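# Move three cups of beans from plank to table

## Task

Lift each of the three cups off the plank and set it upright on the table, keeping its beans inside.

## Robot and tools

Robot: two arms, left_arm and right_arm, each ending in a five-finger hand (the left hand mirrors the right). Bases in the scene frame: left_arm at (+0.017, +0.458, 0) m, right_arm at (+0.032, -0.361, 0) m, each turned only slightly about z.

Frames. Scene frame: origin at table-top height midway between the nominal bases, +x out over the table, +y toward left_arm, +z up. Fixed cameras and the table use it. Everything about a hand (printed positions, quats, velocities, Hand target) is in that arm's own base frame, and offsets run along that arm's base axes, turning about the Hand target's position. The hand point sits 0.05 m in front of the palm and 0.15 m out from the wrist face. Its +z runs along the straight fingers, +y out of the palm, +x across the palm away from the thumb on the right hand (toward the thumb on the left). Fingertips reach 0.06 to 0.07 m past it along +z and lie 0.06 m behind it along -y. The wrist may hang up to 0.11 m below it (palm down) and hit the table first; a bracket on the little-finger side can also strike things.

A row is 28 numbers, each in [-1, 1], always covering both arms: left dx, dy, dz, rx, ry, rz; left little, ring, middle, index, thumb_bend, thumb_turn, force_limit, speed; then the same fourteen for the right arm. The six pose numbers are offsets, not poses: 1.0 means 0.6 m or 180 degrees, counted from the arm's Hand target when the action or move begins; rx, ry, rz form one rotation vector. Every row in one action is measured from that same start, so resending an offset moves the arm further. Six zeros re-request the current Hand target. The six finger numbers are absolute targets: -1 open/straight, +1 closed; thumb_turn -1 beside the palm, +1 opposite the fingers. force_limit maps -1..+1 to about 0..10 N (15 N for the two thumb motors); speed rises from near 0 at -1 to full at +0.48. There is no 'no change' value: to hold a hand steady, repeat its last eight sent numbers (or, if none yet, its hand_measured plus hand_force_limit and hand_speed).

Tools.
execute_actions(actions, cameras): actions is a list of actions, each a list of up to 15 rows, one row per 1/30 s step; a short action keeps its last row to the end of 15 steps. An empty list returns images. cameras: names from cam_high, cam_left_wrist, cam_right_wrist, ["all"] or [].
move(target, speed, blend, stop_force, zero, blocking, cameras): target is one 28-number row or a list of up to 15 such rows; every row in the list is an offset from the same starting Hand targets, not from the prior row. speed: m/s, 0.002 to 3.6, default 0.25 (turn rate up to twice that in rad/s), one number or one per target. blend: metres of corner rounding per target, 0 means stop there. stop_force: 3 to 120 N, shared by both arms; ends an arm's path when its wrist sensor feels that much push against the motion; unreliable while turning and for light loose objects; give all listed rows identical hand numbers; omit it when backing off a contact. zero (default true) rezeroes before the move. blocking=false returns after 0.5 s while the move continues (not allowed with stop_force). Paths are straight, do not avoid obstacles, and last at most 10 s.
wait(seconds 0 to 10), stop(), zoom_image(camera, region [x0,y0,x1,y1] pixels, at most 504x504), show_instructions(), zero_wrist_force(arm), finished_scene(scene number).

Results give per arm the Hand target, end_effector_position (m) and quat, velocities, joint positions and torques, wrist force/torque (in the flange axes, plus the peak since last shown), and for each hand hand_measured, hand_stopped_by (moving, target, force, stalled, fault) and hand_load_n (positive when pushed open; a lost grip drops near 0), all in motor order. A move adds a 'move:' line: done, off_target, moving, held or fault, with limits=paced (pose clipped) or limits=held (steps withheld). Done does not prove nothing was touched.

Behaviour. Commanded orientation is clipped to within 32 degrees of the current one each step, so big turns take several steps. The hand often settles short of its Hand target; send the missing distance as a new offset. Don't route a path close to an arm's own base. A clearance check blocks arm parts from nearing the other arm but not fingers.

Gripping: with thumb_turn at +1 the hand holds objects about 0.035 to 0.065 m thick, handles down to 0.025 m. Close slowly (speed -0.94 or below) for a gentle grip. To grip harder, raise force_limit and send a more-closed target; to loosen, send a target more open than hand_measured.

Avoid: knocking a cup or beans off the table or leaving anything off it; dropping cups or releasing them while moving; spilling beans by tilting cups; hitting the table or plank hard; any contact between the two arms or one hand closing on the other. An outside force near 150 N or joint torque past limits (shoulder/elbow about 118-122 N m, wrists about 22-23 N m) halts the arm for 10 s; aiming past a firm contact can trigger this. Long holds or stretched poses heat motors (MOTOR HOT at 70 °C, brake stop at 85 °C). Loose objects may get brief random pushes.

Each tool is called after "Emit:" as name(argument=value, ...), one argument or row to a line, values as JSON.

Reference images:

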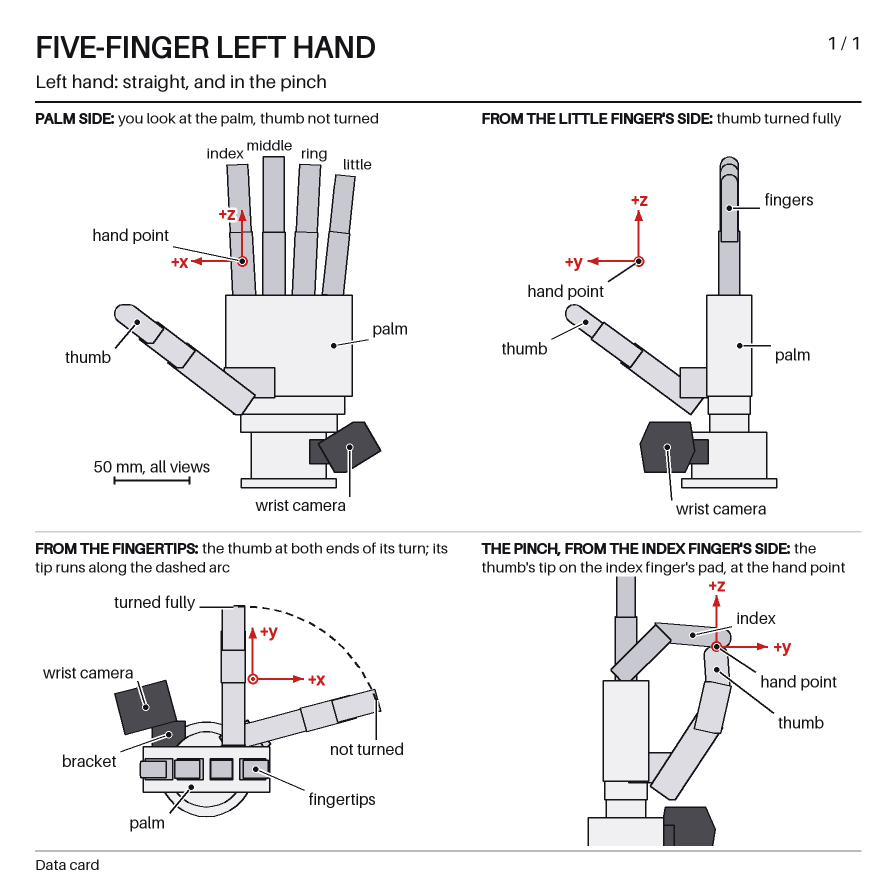

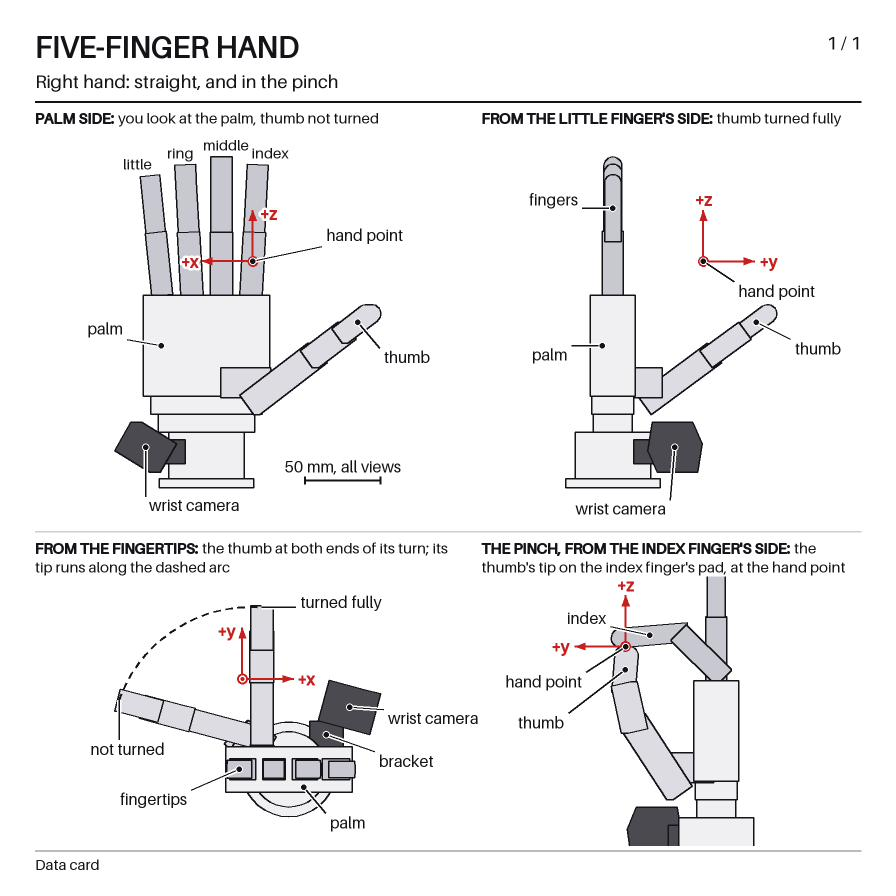

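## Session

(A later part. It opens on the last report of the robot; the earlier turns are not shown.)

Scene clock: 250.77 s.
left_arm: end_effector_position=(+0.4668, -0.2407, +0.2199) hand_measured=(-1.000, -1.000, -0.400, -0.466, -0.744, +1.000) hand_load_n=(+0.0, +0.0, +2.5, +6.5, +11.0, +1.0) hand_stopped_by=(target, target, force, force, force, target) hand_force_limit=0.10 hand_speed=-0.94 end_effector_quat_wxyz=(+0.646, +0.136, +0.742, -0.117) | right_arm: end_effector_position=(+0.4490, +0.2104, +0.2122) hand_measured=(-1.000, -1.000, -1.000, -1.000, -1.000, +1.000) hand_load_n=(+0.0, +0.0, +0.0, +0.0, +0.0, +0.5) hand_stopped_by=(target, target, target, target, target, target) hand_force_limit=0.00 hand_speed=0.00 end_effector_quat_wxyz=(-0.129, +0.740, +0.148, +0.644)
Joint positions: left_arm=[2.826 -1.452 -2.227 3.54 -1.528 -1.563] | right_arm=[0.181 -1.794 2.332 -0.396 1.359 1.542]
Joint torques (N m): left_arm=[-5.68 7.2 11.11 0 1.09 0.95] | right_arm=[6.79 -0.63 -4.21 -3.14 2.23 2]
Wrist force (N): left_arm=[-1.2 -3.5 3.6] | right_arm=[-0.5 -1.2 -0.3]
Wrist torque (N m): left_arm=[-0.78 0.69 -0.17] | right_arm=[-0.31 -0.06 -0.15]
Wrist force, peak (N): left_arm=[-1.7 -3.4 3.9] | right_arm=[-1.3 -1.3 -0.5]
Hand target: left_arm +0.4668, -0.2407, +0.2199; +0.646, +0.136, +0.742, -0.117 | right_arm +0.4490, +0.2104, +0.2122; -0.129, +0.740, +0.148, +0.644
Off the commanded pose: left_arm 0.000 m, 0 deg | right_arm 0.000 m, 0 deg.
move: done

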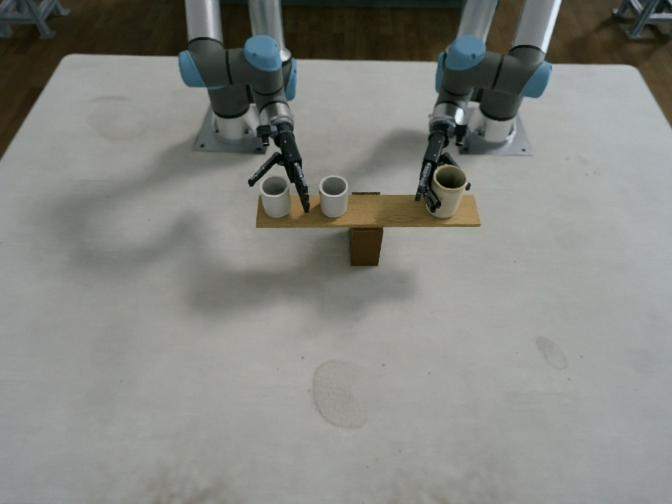

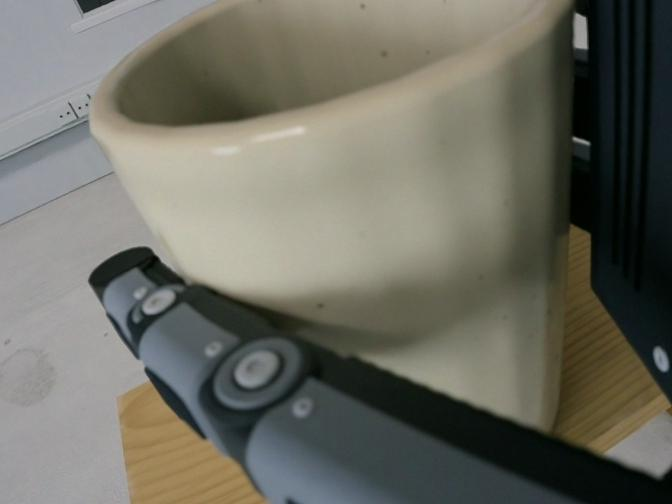

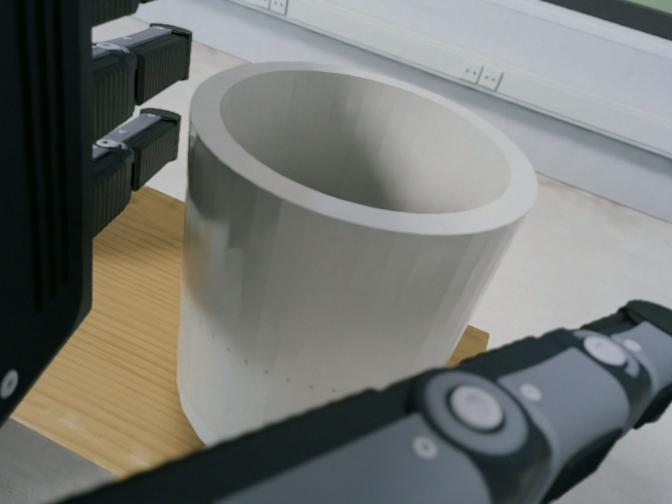

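Emit:
move(
  target=[0,0,0,0,0,0,-1,-1,0.6,0.6,0.5,1,0.1,-0.94,0,0,0,0,0,0,-1,-1,0.6,0.6,0.5,1,-0.5,-0.92],
  cameras=["all"],
)

Emit:
zoom_image(
  camera="cam_high",
  region=[230, 100, 370, 240],
)

Scene clock: 255.63 s.
left_arm: end_effector_position=(+0.4668, -0.2407, +0.2199) hand_measured=(-1.000, -1.000, -0.400, -0.466, -0.744, +1.000) hand_load_n=(+0.0, +0.0, +3.0, +6.0, +11.0, +0.5) hand_stopped_by=(target, target, force, force, force, target) hand_force_limit=0.10 hand_speed=-0.94 end_effector_quat_wxyz=(+0.646, +0.136, +0.742, -0.117) | right_arm: end_effector_position=(+0.4490, +0.2104, +0.2122) hand_measured=(-1.000, -1.000, -0.298, -0.358, -0.668, +1.000) hand_load_n=(+0.0, +0.0, +3.5, +1.0, +5.5, +1.0) hand_stopped_by=(target, target, force, force, force, target) hand_force_limit=-0.50 hand_speed=-0.92 end_effector_quat_wxyz=(-0.129, +0.740, +0.148, +0.644)
Joint positions: left_arm=[2.826 -1.452 -2.227 3.54 -1.528 -1.563] | right_arm=[0.181 -1.794 2.332 -0.396 1.359 1.542]
Joint torques (N m): left_arm=[-2.86 8.95 13.26 -0.01 1.02 0.95] | right_arm=[5.83 -1.4 -6.47 -3.18 1.2 1.78]
Wrist force (N): left_arm=[-1.1 -3.1 3.9] | right_arm=[-1.3 -0.9 -0.4]
Wrist torque (N m): left_arm=[-0.74 0.69 -0.17] | right_arm=[-0.29 -0.02 -0.14]
Wrist force, peak (N): left_arm=[-1.7 -3.4 3.8] | right_arm=[-1.4 -1.5 -0.1]
Hand target: left_arm +0.4668, -0.2407, +0.2199; +0.646, +0.136, +0.742, -0.117 | right_arm +0.4490, +0.2104, +0.2122; -0.129, +0.740, +0.148, +0.644
Off the commanded pose: left_arm 0.000 m, 0 deg | right_arm 0.000 m, 0 deg.
move: done

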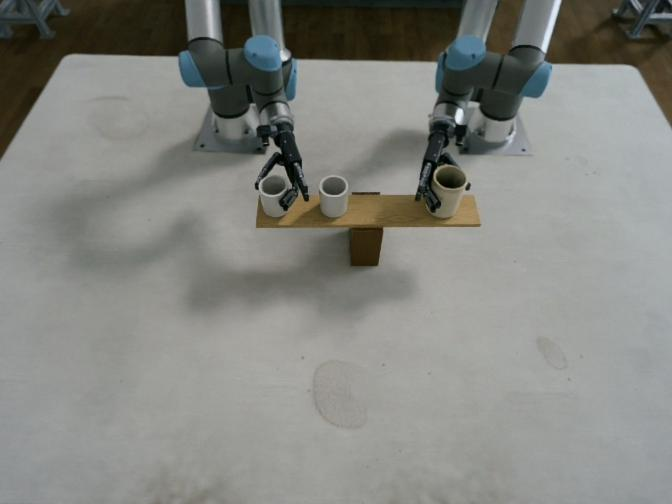

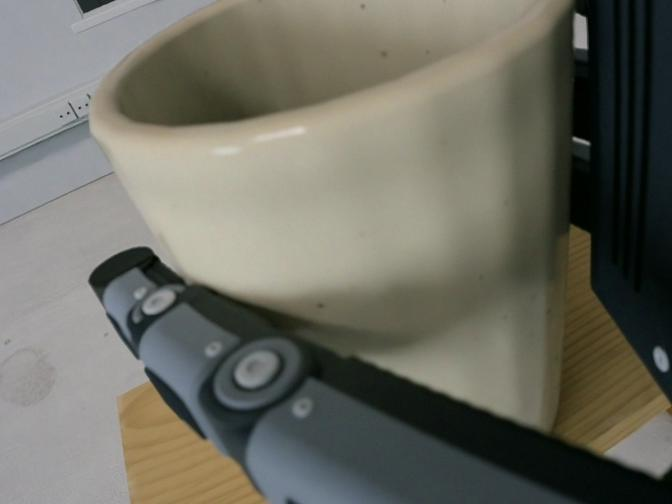

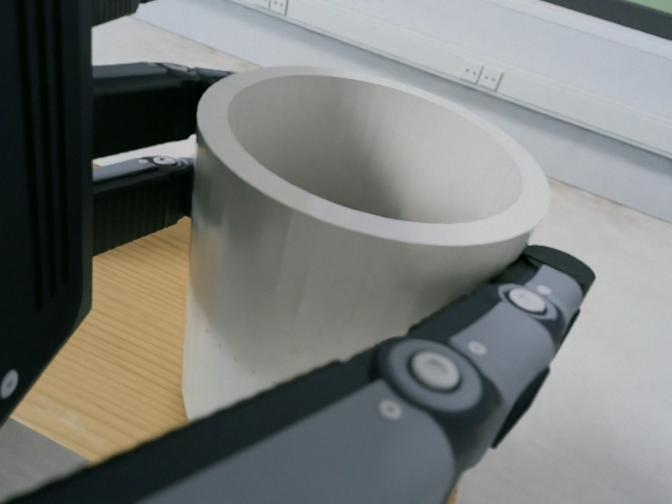

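Scaled by 3.600 from the camera's 672x504 image, which has a finer 960x720 frame.

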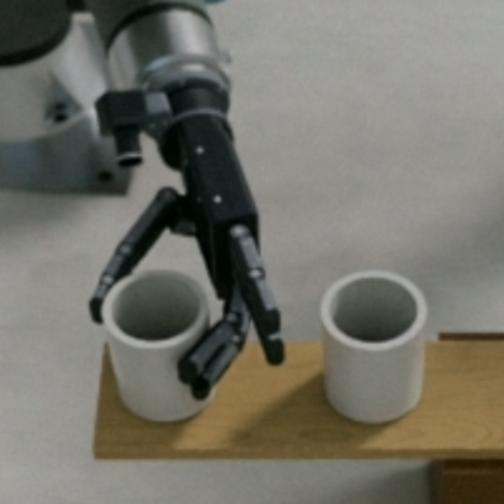

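Emit:
move(
  target=[0,0,0,0,0,0,-1,-1,0.6,0.6,0.5,1,0.1,-0.94,0,0,0,0,0,0,-1,-1,0.7,0.7,0.6,1,0.1,-0.94],
  cameras=["cam_right_wrist"],
)

Scene clock: 256.90 s.
left_arm: end_effector_position=(+0.4668, -0.2407, +0.2199) hand_measured=(-1.000, -1.000, -0.400, -0.466, -0.744, +1.000) hand_load_n=(+0.0, +0.0, +2.5, +6.0, +11.0, +0.5) hand_stopped_by=(target, target, force, force, force, target) hand_force_limit=0.10 hand_speed=-0.94 end_effector_quat_wxyz=(+0.646, +0.136, +0.742, -0.117) | right_arm: end_effector_position=(+0.4490, +0.2104, +0.2122) hand_measured=(-1.000, -1.000, -0.288, -0.332, -0.670, +1.000) hand_load_n=(+0.0, +0.0, +2.5, +6.0, +10.0, -1.0) hand_stopped_by=(target, target, force, force, force, target) hand_force_limit=0.10 hand_speed=-0.94 end_effector_quat_wxyz=(-0.129, +0.740, +0.148, +0.644)
Joint positions: left_arm=[2.826 -1.452 -2.227 3.54 -1.528 -1.563] | right_arm=[0.181 -1.794 2.332 -0.396 1.359 1.542]
Joint torques (N m): left_arm=[-1.79 9.67 13.98 0.02 1.05 0.92] | right_arm=[5.64 -2.69 -6.93 -2.93 0.88 1.59]
Wrist force (N): left_arm=[-0.7 -3.3 3.8] | right_arm=[-1.5 -1.1 -0.4]
Wrist torque (N m): left_arm=[-0.75 0.65 -0.15] | right_arm=[-0.30 -0.04 -0.12]
Wrist force, peak (N): left_arm=[-1.5 -3.4 3.8] | right_arm=[-2.5 -1.4 0.0]
Hand target: left_arm +0.4668, -0.2407, +0.2199; +0.646, +0.136, +0.742, -0.117 | right_arm +0.4490, +0.2104, +0.2122; -0.129, +0.740, +0.148, +0.644
Off the commanded pose: left_arm 0.000 m, 0 deg | right_arm 0.000 m, 0 deg.
move: done
Images, in order (width x height): cam_right_wrist 672x504.

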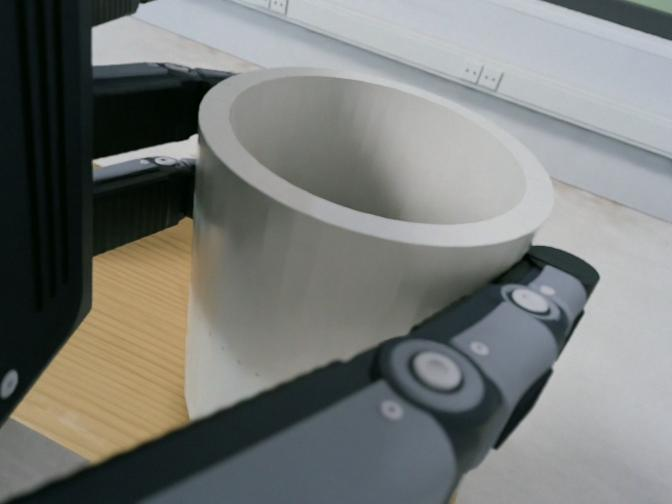

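Emit:
move(
  target=[0,0,0,0,0,0,-1,-1,0.6,0.6,0.5,1,0.1,-0.94,0,0,0.04,0,0,0,-1,-1,0.7,0.7,0.6,1,0.1,-0.94],
  speed=0.06,
  cameras=["all"],
)

Emit:
zoom_image(
  camera="cam_high",
  region=[230, 100, 370, 240],
)

Emit:
zoom_image(
  camera="cam_high",
  region=[250, 170, 500, 270],
)

Scene clock: 259.33 s.
left_arm: end_effector_position=(+0.4668, -0.2407, +0.2199) hand_measured=(-1.000, -1.000, -0.400, -0.466, -0.744, +1.000) hand_load_n=(+0.0, +0.0, +3.0, +6.0, +11.0, +0.5) hand_stopped_by=(target, target, force, force, force, target) hand_force_limit=0.10 hand_speed=-0.94 end_effector_quat_wxyz=(+0.646, +0.136, +0.742, -0.117) | right_arm: end_effector_position=(+0.4490, +0.2104, +0.2361) hand_measured=(-1.000, -1.000, -0.288, -0.332, -0.668, +1.000) hand_load_n=(+0.0, +0.0, +3.0, +1.0, +4.5, +1.5) hand_stopped_by=(target, target, force, force, force, target) hand_force_limit=0.10 hand_speed=-0.94 end_effector_quat_wxyz=(-0.129, +0.740, +0.148, +0.644)
Joint positions: left_arm=[2.826 -1.452 -2.227 3.54 -1.528 -1.563] | right_arm=[0.181 -1.83 2.288 -0.316 1.359 1.542]
Joint torques (N m): left_arm=[-0.72 9.84 15.3 -0.07 1.11 1.02] | right_arm=[-2.28 -21.19 -38.13 0.02 -0.82 0.55]
Wrist force (N): left_arm=[-0.7 -3.3 3.9] | right_arm=[-2.6 -1.2 -0.1]
Wrist torque (N m): left_arm=[-0.77 0.67 -0.16] | right_arm=[-0.29 -0.03 -0.17]
Wrist force, peak (N): left_arm=[-0.9 -3.2 4.1] | right_arm=[-2.9 -1.3 0.0]
Hand target: left_arm +0.4668, -0.2407, +0.2199; +0.646, +0.136, +0.742, -0.117 | right_arm +0.4490, +0.2104, +0.2362; -0.129, +0.740, +0.148, +0.644
Off the commanded pose: left_arm 0.000 m, 0 deg | right_arm 0.000 m, 0 deg.
move: done

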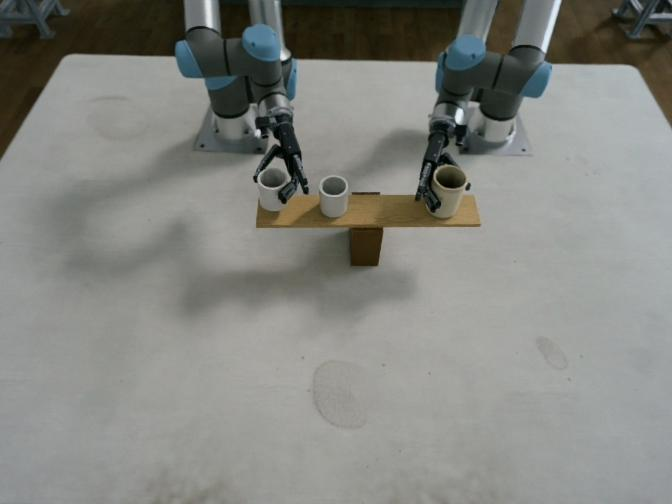

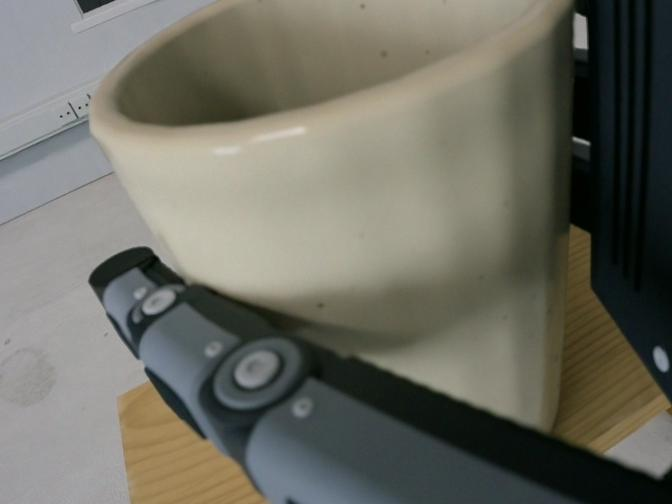

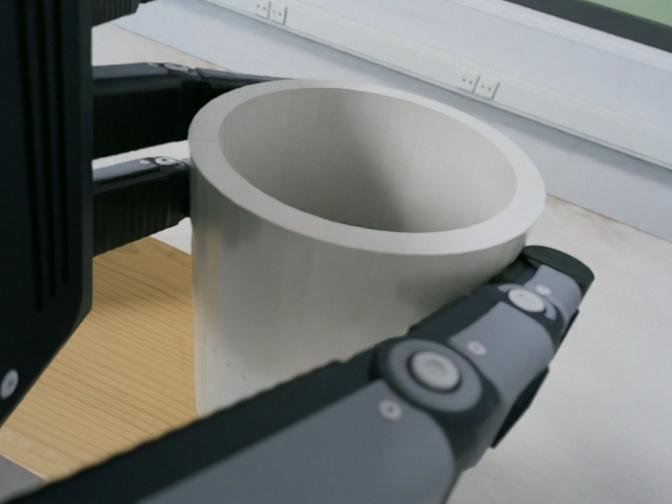

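Scaled by 3.600 from the camera's 672x504 image, which has a finer 960x720 frame.

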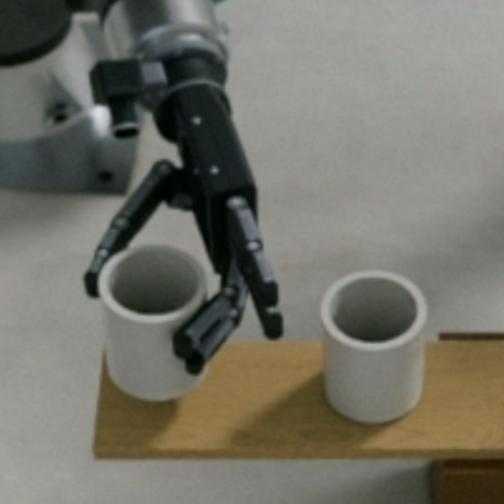

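Scaled by 2.016 from the camera's 672x504 image, which has a finer 960x720 frame.

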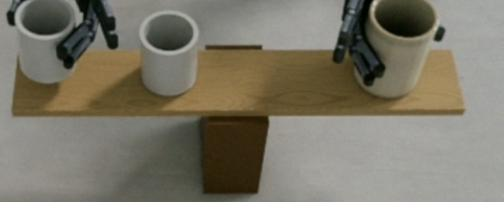

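Emit:
move(
  target=[0,0,0,0,0,0,-1,-1,0.6,0.6,0.5,1,0.1,-0.94,0,0,0,0,0,0,-1,-1,0.75,0.75,0.65,1,0.1,-0.94],
  cameras=["cam_right_wrist"],
)

Scene clock: 261.70 s.
left_arm: end_effector_position=(+0.4668, -0.2407, +0.2199) hand_measured=(-1.000, -1.000, -0.400, -0.466, -0.744, +1.000) hand_load_n=(+0.0, +0.0, +2.5, +6.0, +11.0, +0.5) hand_stopped_by=(target, target, force, force, force, target) hand_force_limit=0.10 hand_speed=-0.94 end_effector_quat_wxyz=(+0.646, +0.136, +0.742, -0.117) | right_arm: end_effector_position=(+0.4490, +0.2104, +0.2362) hand_measured=(-1.000, -1.000, -0.274, -0.306, -0.668, +1.000) hand_load_n=(+0.0, +0.0, +4.0, +5.5, +10.5, -0.5) hand_stopped_by=(target, target, force, force, force, target) hand_force_limit=0.10 hand_speed=-0.94 end_effector_quat_wxyz=(-0.129, +0.740, +0.148, +0.644)
Joint positions: left_arm=[2.826 -1.452 -2.227 3.54 -1.528 -1.563] | right_arm=[0.181 -1.83 2.288 -0.316 1.359 1.542]
Joint torques (N m): left_arm=[1.73 10.91 16.28 0.07 1.14 0.83] | right_arm=[-4.26 -19.34 -38.89 0.42 -1.3 -1.55]
Wrist force (N): left_arm=[-0.9 -3.2 4.0] | right_arm=[-2.5 -1.2 -0.1]
Wrist torque (N m): left_arm=[-0.76 0.70 -0.17] | right_arm=[-0.31 -0.04 -0.17]
Wrist force, peak (N): left_arm=[-1.5 -3.2 4.0] | right_arm=[-2.7 -1.5 0.1]
Hand target: left_arm +0.4668, -0.2407, +0.2199; +0.646, +0.136, +0.742, -0.117 | right_arm +0.4490, +0.2104, +0.2362; -0.129, +0.740, +0.148, +0.644
Off the commanded pose: left_arm 0.000 m, 0 deg | right_arm 0.000 m, 0 deg.
move: done
Images, in order (width x height): cam_right_wrist 672x504.

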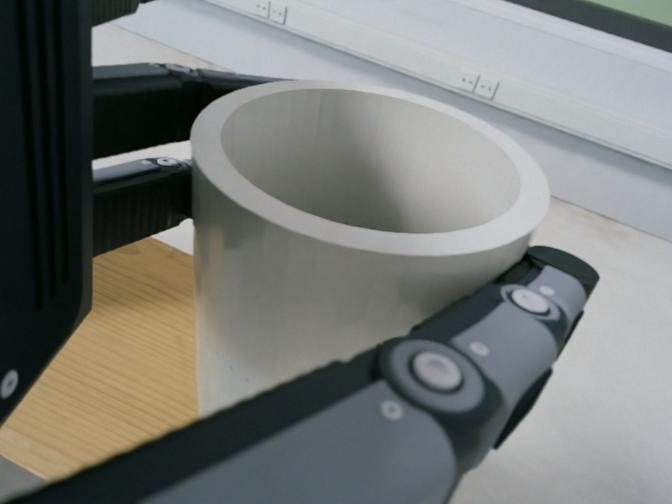

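Emit:
move(
  target=[
    [0,0,0,0,0,0,-1,-1,0.6,0.6,0.5,1,0.1,-0.94,0,0,0.15,0,0,0,-1,-1,0.75,0.75,0.65,1,0.1,-0.94],
    [0,0,0,0,0,0,-1,-1,0.6,0.6,0.5,1,0.1,-0.94,0.359,-0.198,0.15,0,0,0,-1,-1,0.75,0.75,0.65,1,0.1,-0.94],
    [0,0,0,0,0,0,-1,-1,0.6,0.6,0.5,1,0.1,-0.94,0.359,-0.198,-0.25,0,0,0,-1,-1,0.75,0.75,0.65,1,0.1,-0.94],
  ],
  speed=0.2,
  blend=[0.05,0.05,0],
  cameras=["all"],
)

Emit:
zoom_image(
  camera="cam_high",
  region=[210, 160, 510, 360],
)

Scene clock: 269.03 s.
left_arm: end_effector_position=(+0.4668, -0.2407, +0.2199) hand_measured=(-1.000, -1.000, -0.400, -0.466, -0.744, +1.000) hand_load_n=(+0.0, +0.5, +2.5, +6.0, +11.0, +1.0) hand_stopped_by=(target, target, force, force, force, target) hand_force_limit=0.10 hand_speed=-0.94 end_effector_quat_wxyz=(+0.646, +0.136, +0.742, -0.117) | right_arm: end_effector_position=(+0.6644, +0.0916, +0.0862) hand_measured=(-1.000, -1.000, -0.274, -0.306, -0.668, +1.000) hand_load_n=(+0.0, +0.0, +4.0, +5.0, +10.0, -0.5) hand_stopped_by=(target, target, force, force, force, target) hand_force_limit=0.10 hand_speed=-0.94 end_effector_quat_wxyz=(-0.129, +0.740, +0.148, +0.644)
Joint positions: left_arm=[2.826 -1.452 -2.227 3.54 -1.528 -1.563] | right_arm=[-0.195 -1.168 2.054 -0.72 0.987 1.479]
Joint torques (N m): left_arm=[5.33 12.91 18.57 0.08 0.88 0.71] | right_arm=[4.86 -23.76 -1.66 -3.33 1.09 1.52]
Wrist force (N): left_arm=[-0.9 -3.1 3.8] | right_arm=[-2.8 -1.0 0.0]
Wrist torque (N m): left_arm=[-0.75 0.69 -0.17] | right_arm=[-0.26 -0.02 -0.08]
Wrist force, peak (N): left_arm=[-0.8 -3.5 4.1] | right_arm=[-3.8 -1.2 0.1]
Hand target: left_arm +0.4668, -0.2407, +0.2199; +0.646, +0.136, +0.742, -0.117 | right_arm +0.6644, +0.0916, +0.0862; -0.129, +0.740, +0.148, +0.644
Off the commanded pose: left_arm 0.000 m, 0 deg | right_arm 0.000 m, 0 deg.
move: done; blend cut to 0.045 m at target 1

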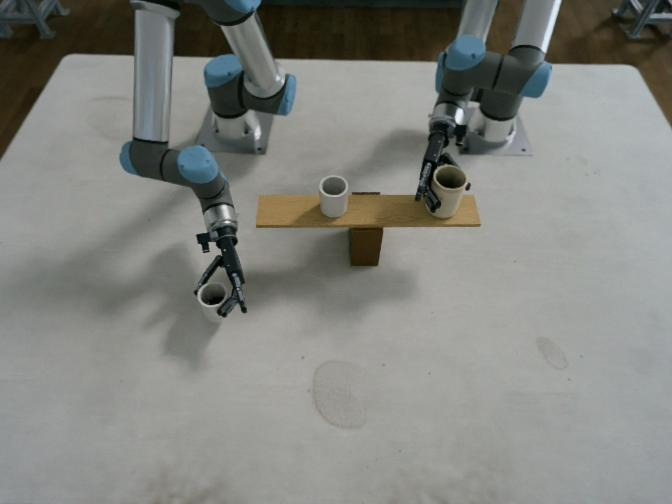

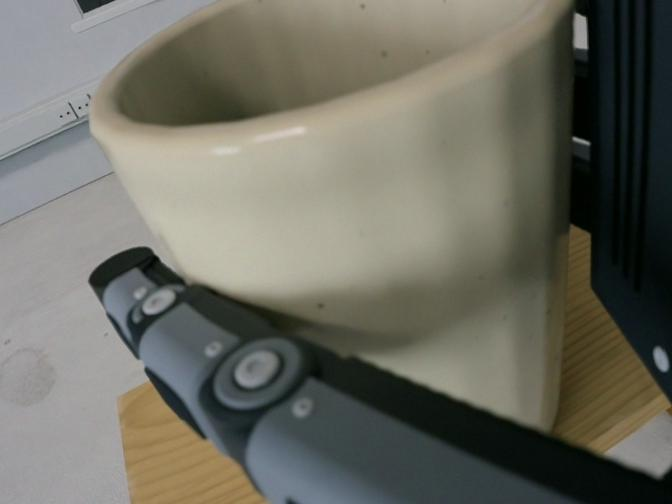

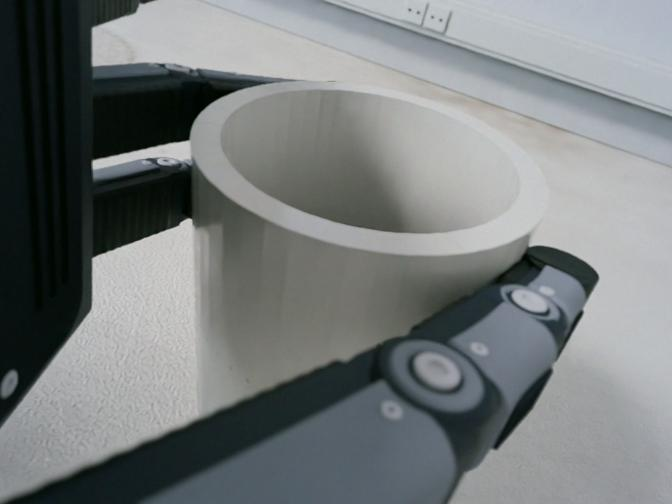

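Scaled by 1.680 from the camera's 672x504 image, which has a finer 960x720 frame.

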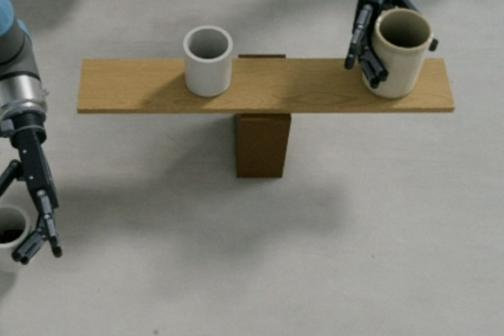

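Emit:
move(
  target=[0,0,0,0,0,0,-1,-1,0.6,0.6,0.5,1,0.1,-0.94,0,0,-0.11,0,0,0,-1,-1,0.75,0.75,0.65,1,0.1,-0.94],
  speed=0.03,
  stop_force=3,
  cameras=["cam_high","cam_right_wrist"],
)

Emit:
zoom_image(
  camera="cam_high",
  region=[150, 230, 290, 350],
)

Scene clock: 273.13 s.
left_arm: end_effector_position=(+0.4668, -0.2407, +0.2199) hand_measured=(-1.000, -1.000, -0.400, -0.466, -0.744, +1.000) hand_load_n=(+0.0, +0.0, +3.0, +6.0, +11.0, +1.0) hand_stopped_by=(target, target, force, force, force, target) hand_force_limit=0.10 hand_speed=-0.94 end_effector_quat_wxyz=(+0.646, +0.136, +0.742, -0.117) | right_arm: end_effector_position=(+0.6644, +0.0916, +0.0542) hand_measured=(-1.000, -1.000, -0.274, -0.306, -0.668, +1.000) hand_load_n=(+0.0, +0.0, +4.0, +5.0, +10.0, -0.5) hand_stopped_by=(target, target, force, force, force, target) hand_force_limit=0.10 hand_speed=-0.94 end_effector_quat_wxyz=(-0.129, +0.740, +0.148, +0.644)
Joint positions: left_arm=[2.826 -1.452 -2.227 3.54 -1.528 -1.563] | right_arm=[-0.195 -1.1 2.07 -0.804 0.987 1.479]
Joint torques (N m): left_arm=[7.2 14.37 21.65 0.21 0.87 0.78] | right_arm=[-2.13 -48.3 -27.46 0.97 -0.96 -1.29]
Wrist force (N): left_arm=[-0.6 -3.0 3.8] | right_arm=[-0.9 -0.4 0.8]
Wrist torque (N m): left_arm=[-0.73 0.66 -0.16] | right_arm=[-0.29 0.04 -0.06]
Wrist force, peak (N): left_arm=[-1.3 -3.3 4.1] | right_arm=[4.3 0.4 -0.7]
Hand target: left_arm +0.4668, -0.2407, +0.2199; +0.646, +0.136, +0.742, -0.117 | right_arm +0.6644, +0.0916, +0.0542; -0.129, +0.740, +0.148, +0.644 (not the last commanded pose)
Off the commanded pose: left_arm 0.000 m, 0 deg | right_arm 0.034 m, 0 deg.
move: contact (right_arm)
Images, in order (width x height): cam_high 672x504, cam_right_wrist 672x504.

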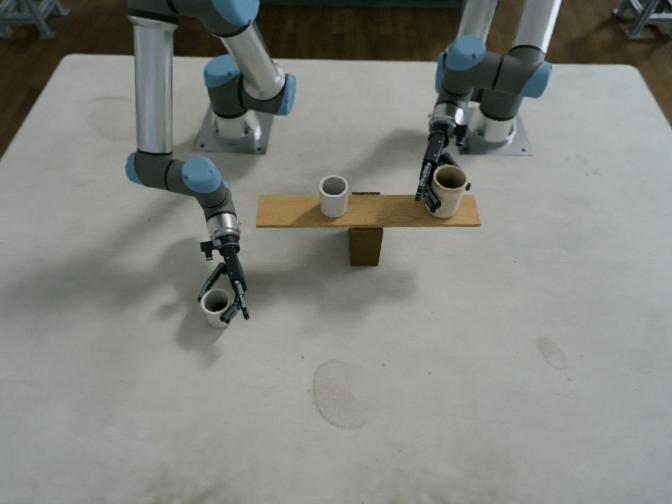

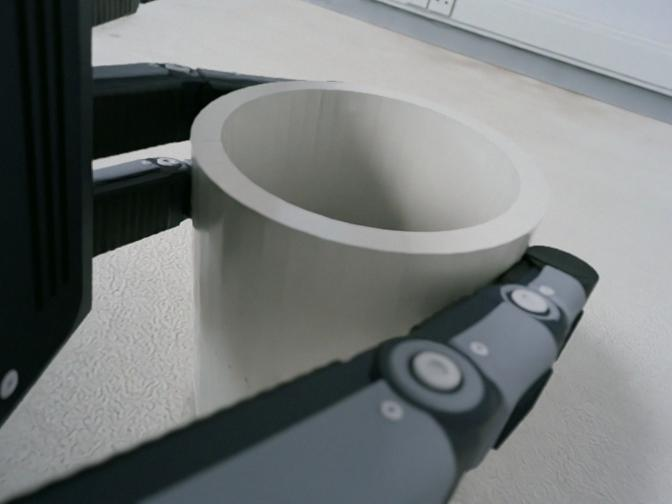

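Scaled by 3.600 from the camera's 672x504 image, which has a finer 960x720 frame.

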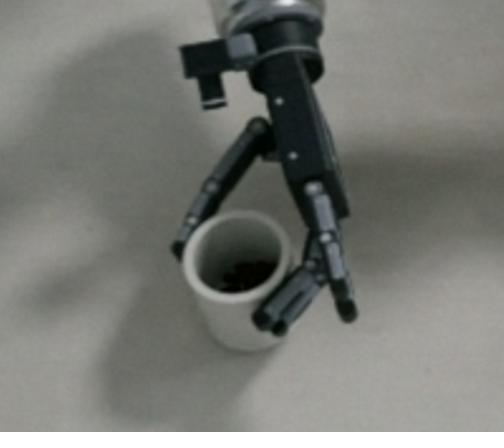

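Emit:
move(
  target=[0,0,0,0,0,0,-1,-1,0.6,0.6,0.5,1,0.1,-0.94,0,0,0,0,0,0,-1,-1,-1,-1,-1,1,0.1,-0.85],
  cameras=["cam_high","cam_right_wrist"],
)

Emit:
zoom_image(
  camera="cam_high",
  region=[150, 230, 290, 350],
)

Scene clock: 277.47 s.
left_arm: end_effector_position=(+0.4668, -0.2407, +0.2199) hand_measured=(-1.000, -1.000, -0.400, -0.466, -0.744, +1.000) hand_load_n=(+0.0, +0.5, +3.0, +6.0, +11.0, +0.5) hand_stopped_by=(target, target, force, force, force, target) hand_force_limit=0.10 hand_speed=-0.94 end_effector_quat_wxyz=(+0.646, +0.136, +0.742, -0.117) | right_arm: end_effector_position=(+0.6644, +0.0916, +0.0542) hand_measured=(-1.000, -1.000, -1.000, -1.000, -1.000, +1.000) hand_load_n=(+0.0, +0.0, +0.0, +0.0, +0.0, +0.5) hand_stopped_by=(target, target, target, target, target, target) hand_force_limit=0.10 hand_speed=-0.85 end_effector_quat_wxyz=(-0.129, +0.740, +0.148, +0.644)
Joint positions: left_arm=[2.826 -1.452 -2.227 3.54 -1.528 -1.563] | right_arm=[-0.195 -1.1 2.07 -0.804 0.987 1.479]
Joint torques (N m): left_arm=[6.73 15.75 23.61 0.11 0.86 0.79] | right_arm=[-3.08 -46.81 -27.39 -0.75 -0.94 -1.34]
Wrist force (N): left_arm=[-1.4 -3.2 3.7] | right_arm=[-0.6 -1.3 -0.3]
Wrist torque (N m): left_arm=[-0.75 0.66 -0.15] | right_arm=[-0.29 -0.04 -0.08]
Wrist force, peak (N): left_arm=[-0.7 -3.4 4.1] | right_arm=[-0.8 -1.3 -0.4]
Hand target: left_arm +0.4668, -0.2407, +0.2199; +0.646, +0.136, +0.742, -0.117 | right_arm +0.6644, +0.0916, +0.0542; -0.129, +0.740, +0.148, +0.644
Off the commanded pose: left_arm 0.000 m, 0 deg | right_arm 0.000 m, 0 deg.
move: done
Images, in order (width x height): cam_high 672x504, cam_right_wrist 672x504.

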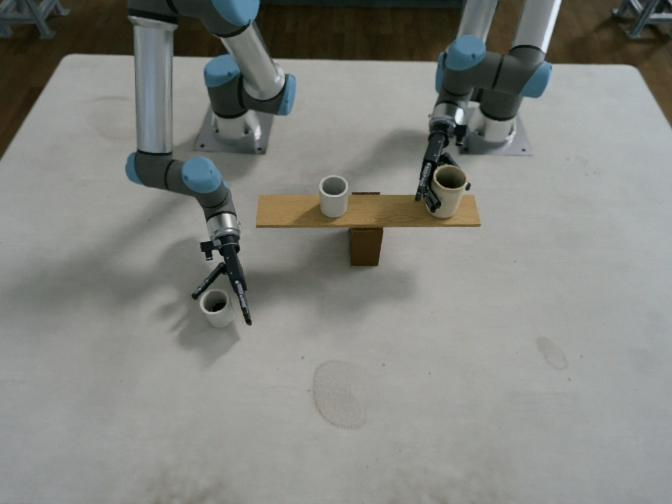

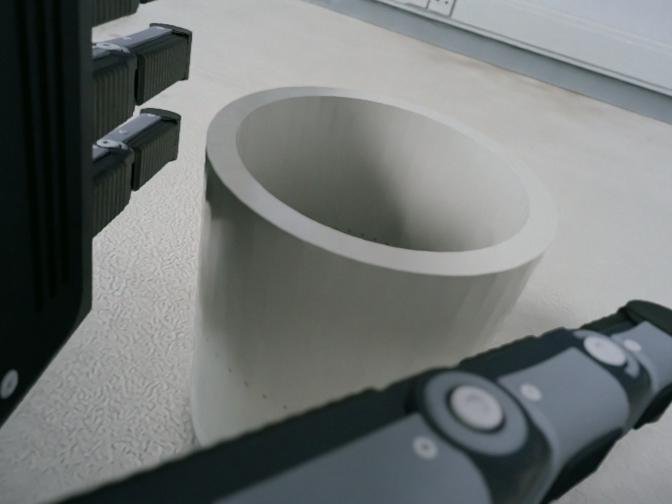

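Scaled by 3.600 from the camera's 672x504 image, which has a finer 960x720 frame.

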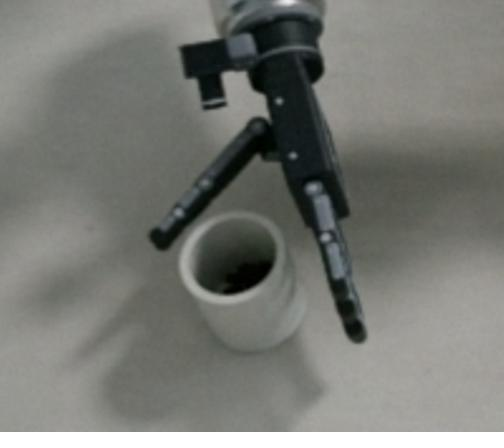

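Emit:
move(
  target=[
    [0,0,0,0,0,0,-1,-1,0.6,0.6,0.5,1,0.1,-0.94,0,0,0.443,0,0,0,-1,-1,-1,-1,-1,1,0.1,-0.85],
    [0,0,0,0,0,0,-1,-1,0.6,0.6,0.5,1,0.1,-0.94,-0.369,0.4077,0.443,0,0,0,-1,-1,-1,-1,-1,1,0.1,-0.85],
  ],
  speed=0.25,
  blend=[0.04,0],
  cameras=["all"],
)

Emit:
zoom_image(
  camera="cam_high",
  region=[250, 100, 500, 240],
)

Scene clock: 285.33 s.
left_arm: end_effector_position=(+0.4668, -0.2407, +0.2199) hand_measured=(-1.000, -1.000, -0.400, -0.466, -0.744, +1.000) hand_load_n=(+0.0, +0.0, +2.5, +6.0, +11.0, +0.5) hand_stopped_by=(target, target, force, force, force, target) hand_force_limit=0.10 hand_speed=-0.94 end_effector_quat_wxyz=(+0.646, +0.136, +0.742, -0.117) | right_arm: end_effector_position=(+0.4430, +0.3362, +0.3200) hand_measured=(-1.000, -1.000, -1.000, -1.000, -1.000, +1.000) hand_load_n=(+0.0, +0.0, +0.5, +0.0, +0.0, +0.0) hand_stopped_by=(target, target, target, target, target, target) hand_force_limit=0.10 hand_speed=-0.85 end_effector_quat_wxyz=(-0.129, +0.740, +0.148, +0.644)
Joint positions: left_arm=[2.826 -1.452 -2.227 3.54 -1.528 -1.563] | right_arm=[0.608 -1.651 1.915 -0.122 1.781 1.601]
Joint torques (N m): left_arm=[7.3 17.57 25.51 0.34 0.61 0.67] | right_arm=[7.24 -9.29 -38.68 0.61 2.64 1.84]
Wrist force (N): left_arm=[-0.8 -3.1 3.8] | right_arm=[-0.7 -1.4 -0.4]
Wrist torque (N m): left_arm=[-0.74 0.69 -0.18] | right_arm=[-0.30 -0.05 -0.17]
Wrist force, peak (N): left_arm=[-1.6 -3.4 4.1] | right_arm=[0.0 -2.4 -1.4]
Hand target: left_arm +0.4668, -0.2407, +0.2199; +0.646, +0.136, +0.742, -0.117 | right_arm +0.4430, +0.3363, +0.3200; -0.129, +0.740, +0.148, +0.644
Off the commanded pose: left_arm 0.000 m, 0 deg | right_arm 0.000 m, 0 deg.
move: done

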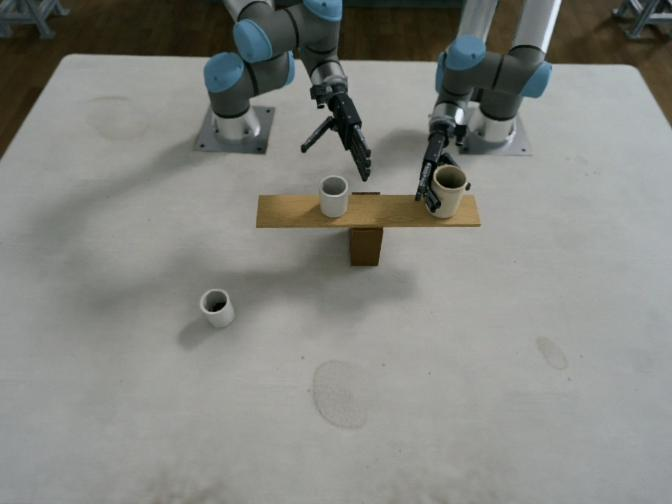

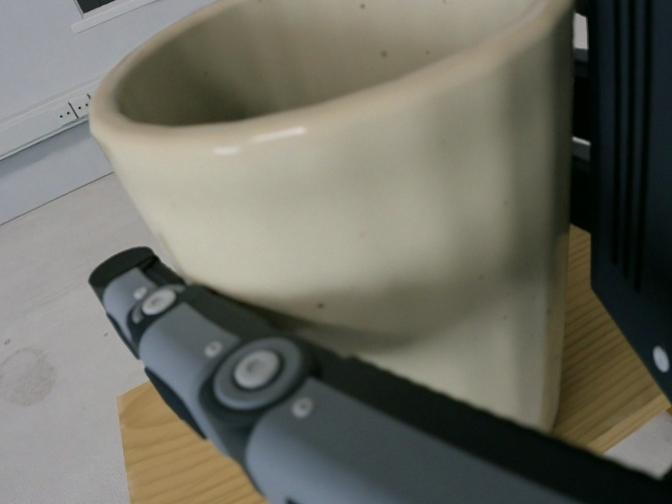

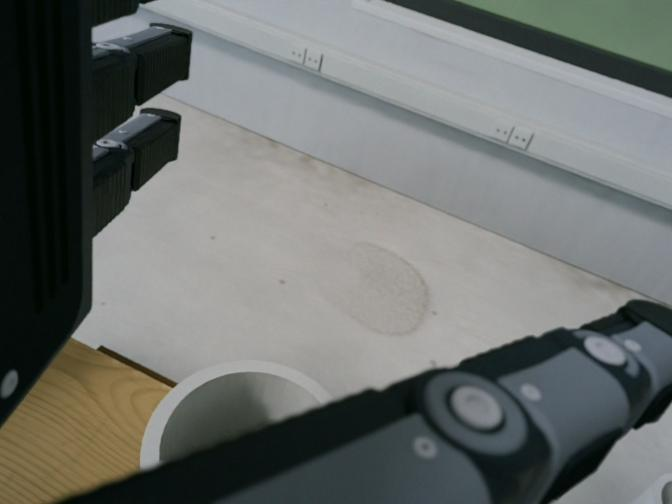

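Scaled by 2.016 from the camera's 672x504 image, which has a finer 960x720 frame.

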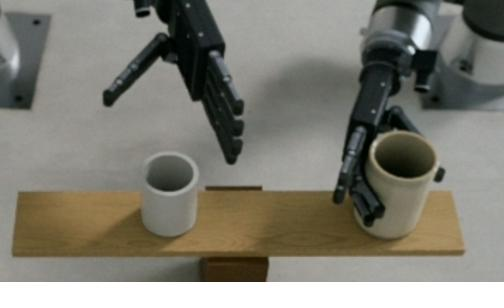

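Emit:
move(
  target=[0,0,0,0,0,0,-1,-1,0.6,0.6,0.5,1,0.1,-0.94,0,0,-0.19,0,0,0,-1,-1,-1,-1,-1,1,0.1,-0.85],
  speed=0.08,
  stop_force=5,
  cameras=["cam_high","cam_right_wrist"],
)

Emit:
zoom_image(
  camera="cam_high",
  region=[270, 100, 430, 240],
)

Scene clock: 289.90 s.
left_arm: end_effector_position=(+0.4668, -0.2407, +0.2199) hand_measured=(-1.000, -1.000, -0.400, -0.466, -0.744, +1.000) hand_load_n=(+0.0, +0.0, +3.0, +6.5, +11.0, +1.0) hand_stopped_by=(target, target, force, force, force, target) hand_force_limit=0.10 hand_speed=-0.94 end_effector_quat_wxyz=(+0.646, +0.136, +0.742, -0.117) | right_arm: end_effector_position=(+0.4430, +0.3363, +0.2060) hand_measured=(-1.000, -1.000, -1.000, -1.000, -1.000, +1.000) hand_load_n=(+0.0, +0.0, +0.0, +0.0, +0.0, +0.0) hand_stopped_by=(target, target, target, target, target, target) hand_force_limit=0.10 hand_speed=-0.85 end_effector_quat_wxyz=(-0.129, +0.740, +0.148, +0.644)
Joint positions: left_arm=[2.826 -1.452 -2.227 3.54 -1.528 -1.563] | right_arm=[0.608 -1.529 2.116 -0.445 1.782 1.601]
Joint torques (N m): left_arm=[6.7 19.07 25.48 0.26 0.79 0.58] | right_arm=[1.76 -12.13 -4.51 -3.32 -0.44 -1.32]
Wrist force (N): left_arm=[-1.0 -3.1 3.9] | right_arm=[-0.7 -1.4 -0.5]
Wrist torque (N m): left_arm=[-0.76 0.69 -0.17] | right_arm=[-0.32 -0.03 -0.17]
Wrist force, peak (N): left_arm=[-1.4 -3.3 3.9] | right_arm=[-1.2 -1.4 -0.5]
Hand target: left_arm +0.4668, -0.2407, +0.2199; +0.646, +0.136, +0.742, -0.117 | right_arm +0.4430, +0.3363, +0.2060; -0.129, +0.740, +0.148, +0.644
Off the commanded pose: left_arm 0.000 m, 0 deg | right_arm 0.000 m, 0 deg.
move: done
Images, in order (width x height): cam_high 672x504, cam_right_wrist 672x504.

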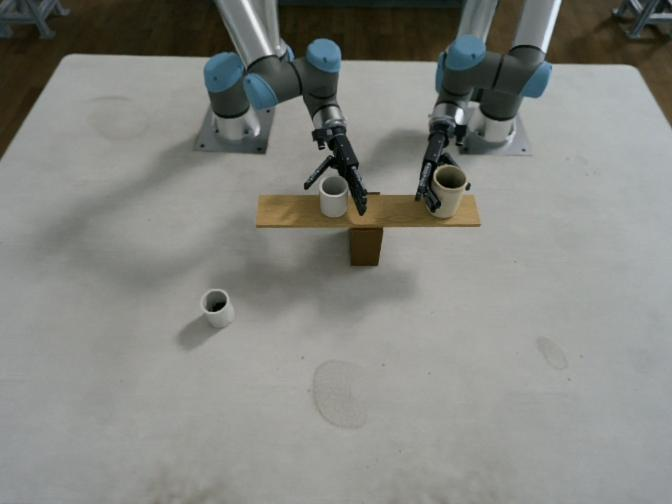

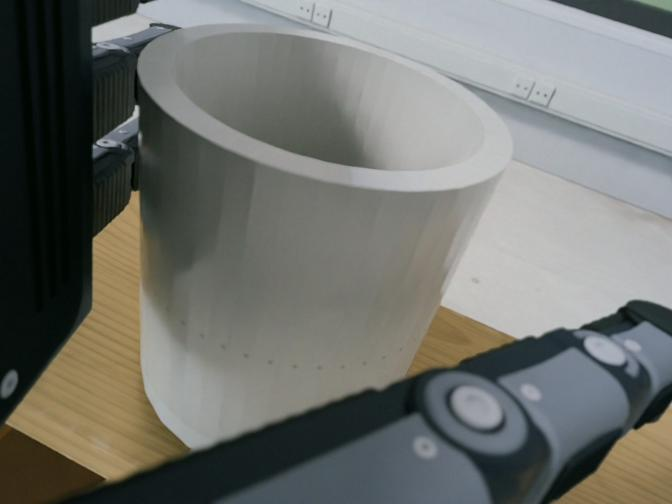

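Scaled by 3.150 from the camera's 672x504 image, which has a finer 960x720 frame.

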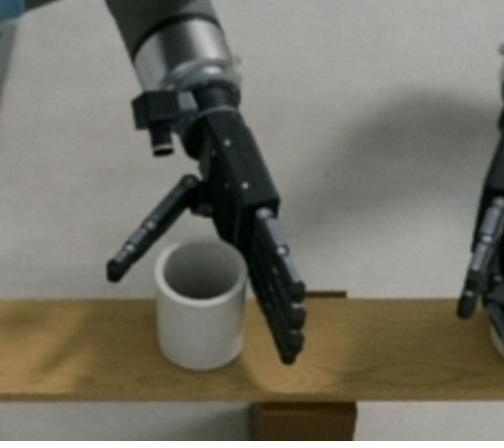

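Emit:
move(
  target=[0,0,0,0,0,0,-1,-1,0.6,0.6,0.5,1,0.1,-0.94,0,0,0,0,0,0,-1,-1,0.6,0.6,0.5,1,-0.5,-0.92],
)

Emit:
move(
  target=[0,0,0,0,0,0,-1,-1,0.6,0.6,0.5,1,0.1,-0.94,0,0,0,0,0,0,-1,-1,0.7,0.7,0.6,1,0.15,-0.94],
  cameras=["cam_high","cam_right_wrist"],
)

Emit:
zoom_image(
  camera="cam_high",
  region=[250, 100, 500, 240],
)

Scene clock: 294.83 s.
left_arm: end_effector_position=(+0.4668, -0.2407, +0.2199) hand_measured=(-1.000, -1.000, -0.400, -0.466, -0.744, +1.000) hand_load_n=(+0.0, +0.0, +2.5, +6.0, +11.0, +0.5) hand_stopped_by=(target, target, force, force, force, target) hand_force_limit=0.10 hand_speed=-0.94 end_effector_quat_wxyz=(+0.646, +0.136, +0.742, -0.117) | right_arm: end_effector_position=(+0.4430, +0.3363, +0.2060) hand_measured=(-1.000, -1.000, -0.260, -0.328, -0.658, +1.000) hand_load_n=(+0.0, +0.0, +3.0, +2.0, +6.0, +1.0) hand_stopped_by=(target, target, force, force, force, target) hand_force_limit=-0.50 hand_speed=-0.92 end_effector_quat_wxyz=(-0.129, +0.740, +0.148, +0.644)
Joint positions: left_arm=[2.826 -1.452 -2.227 3.54 -1.528 -1.563] | right_arm=[0.608 -1.529 2.116 -0.445 1.782 1.601]
Joint torques (N m): left_arm=[6.67 20.11 26.05 0.22 0.75 0.55] | right_arm=[-1.89 -12.31 -4.35 -2.59 -0.36 -1.58]
Wrist force (N): left_arm=[-1.2 -3.1 3.6] | right_arm=[-1.0 -1.4 -0.5]
Wrist torque (N m): left_arm=[-0.73 0.65 -0.16] | right_arm=[-0.30 -0.04 -0.13]
Wrist force, peak (N): left_arm=[-1.5 -3.3 4.1] | right_arm=[-1.7 -1.6 -0.3]
Hand target: left_arm +0.4668, -0.2407, +0.2199; +0.646, +0.136, +0.742, -0.117 | right_arm +0.4430, +0.3363, +0.2060; -0.129, +0.740, +0.148, +0.644
Off the commanded pose: left_arm 0.000 m, 0 deg | right_arm 0.000 m, 0 deg.
move: done

Scene clock: 295.33 s.
left_arm: end_effector_position=(+0.4668, -0.2407, +0.2199) hand_measured=(-1.000, -1.000, -0.400, -0.466, -0.744, +1.000) hand_load_n=(+0.0, +0.0, +3.0, +6.5, +11.0, +0.5) hand_stopped_by=(target, target, force, force, force, target) hand_force_limit=0.10 hand_speed=-0.94 end_effector_quat_wxyz=(+0.646, +0.136, +0.742, -0.117) | right_arm: end_effector_position=(+0.4430, +0.3363, +0.2060) hand_measured=(-1.000, -1.000, -0.246, -0.302, -0.656, +1.000) hand_load_n=(+0.0, +0.0, +3.5, +5.5, +11.0, -0.5) hand_stopped_by=(target, target, force, force, force, target) hand_force_limit=0.15 hand_speed=-0.94 end_effector_quat_wxyz=(-0.129, +0.740, +0.148, +0.644)
Joint positions: left_arm=[2.826 -1.452 -2.227 3.54 -1.528 -1.563] | right_arm=[0.608 -1.529 2.116 -0.445 1.782 1.601]
Joint torques (N m): left_arm=[7.11 20.31 25.72 0.28 0.49 0.58] | right_arm=[-1.99 -13.21 -5.96 -2.46 -0.52 -1.52]
Wrist force (N): left_arm=[-0.8 -3.3 3.7] | right_arm=[-1.8 -1.1 -0.6]
Wrist torque (N m): left_arm=[-0.76 0.67 -0.15] | right_arm=[-0.27 -0.01 -0.16]
Wrist force, peak (N): left_arm=[-1.3 -3.4 4.0] | right_arm=[-2.1 -1.6 -0.3]
Hand target: left_arm +0.4668, -0.2407, +0.2199; +0.646, +0.136, +0.742, -0.117 | right_arm +0.4430, +0.3363, +0.2060; -0.129, +0.740, +0.148, +0.644
Off the commanded pose: left_arm 0.000 m, 0 deg | right_arm 0.000 m, 0 deg.
move: done
Images, in order (width x height): cam_high 672x504, cam_right_wrist 672x504.

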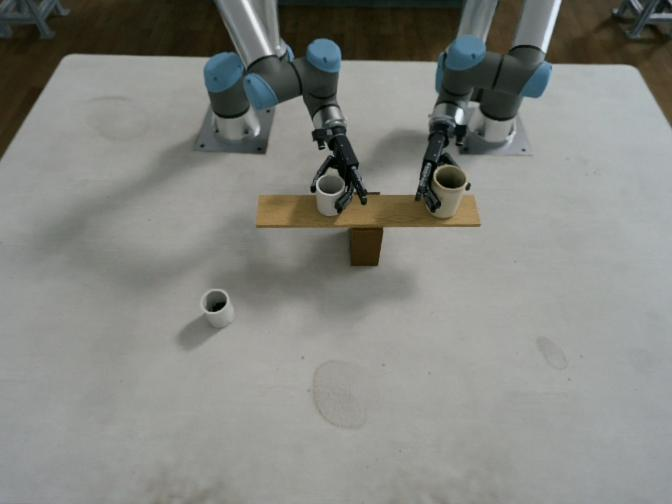

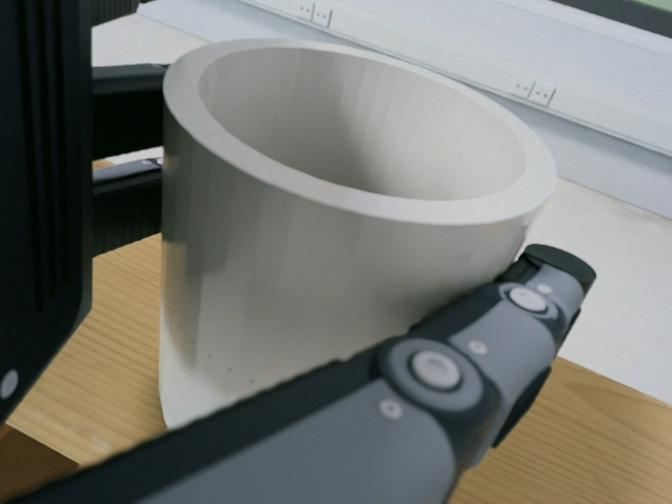

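Scaled by 2.016 from the camera's 672x504 image, which has a finer 960x720 frame.

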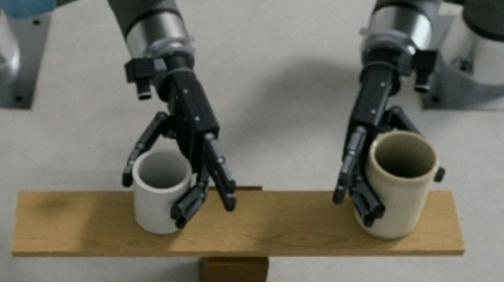

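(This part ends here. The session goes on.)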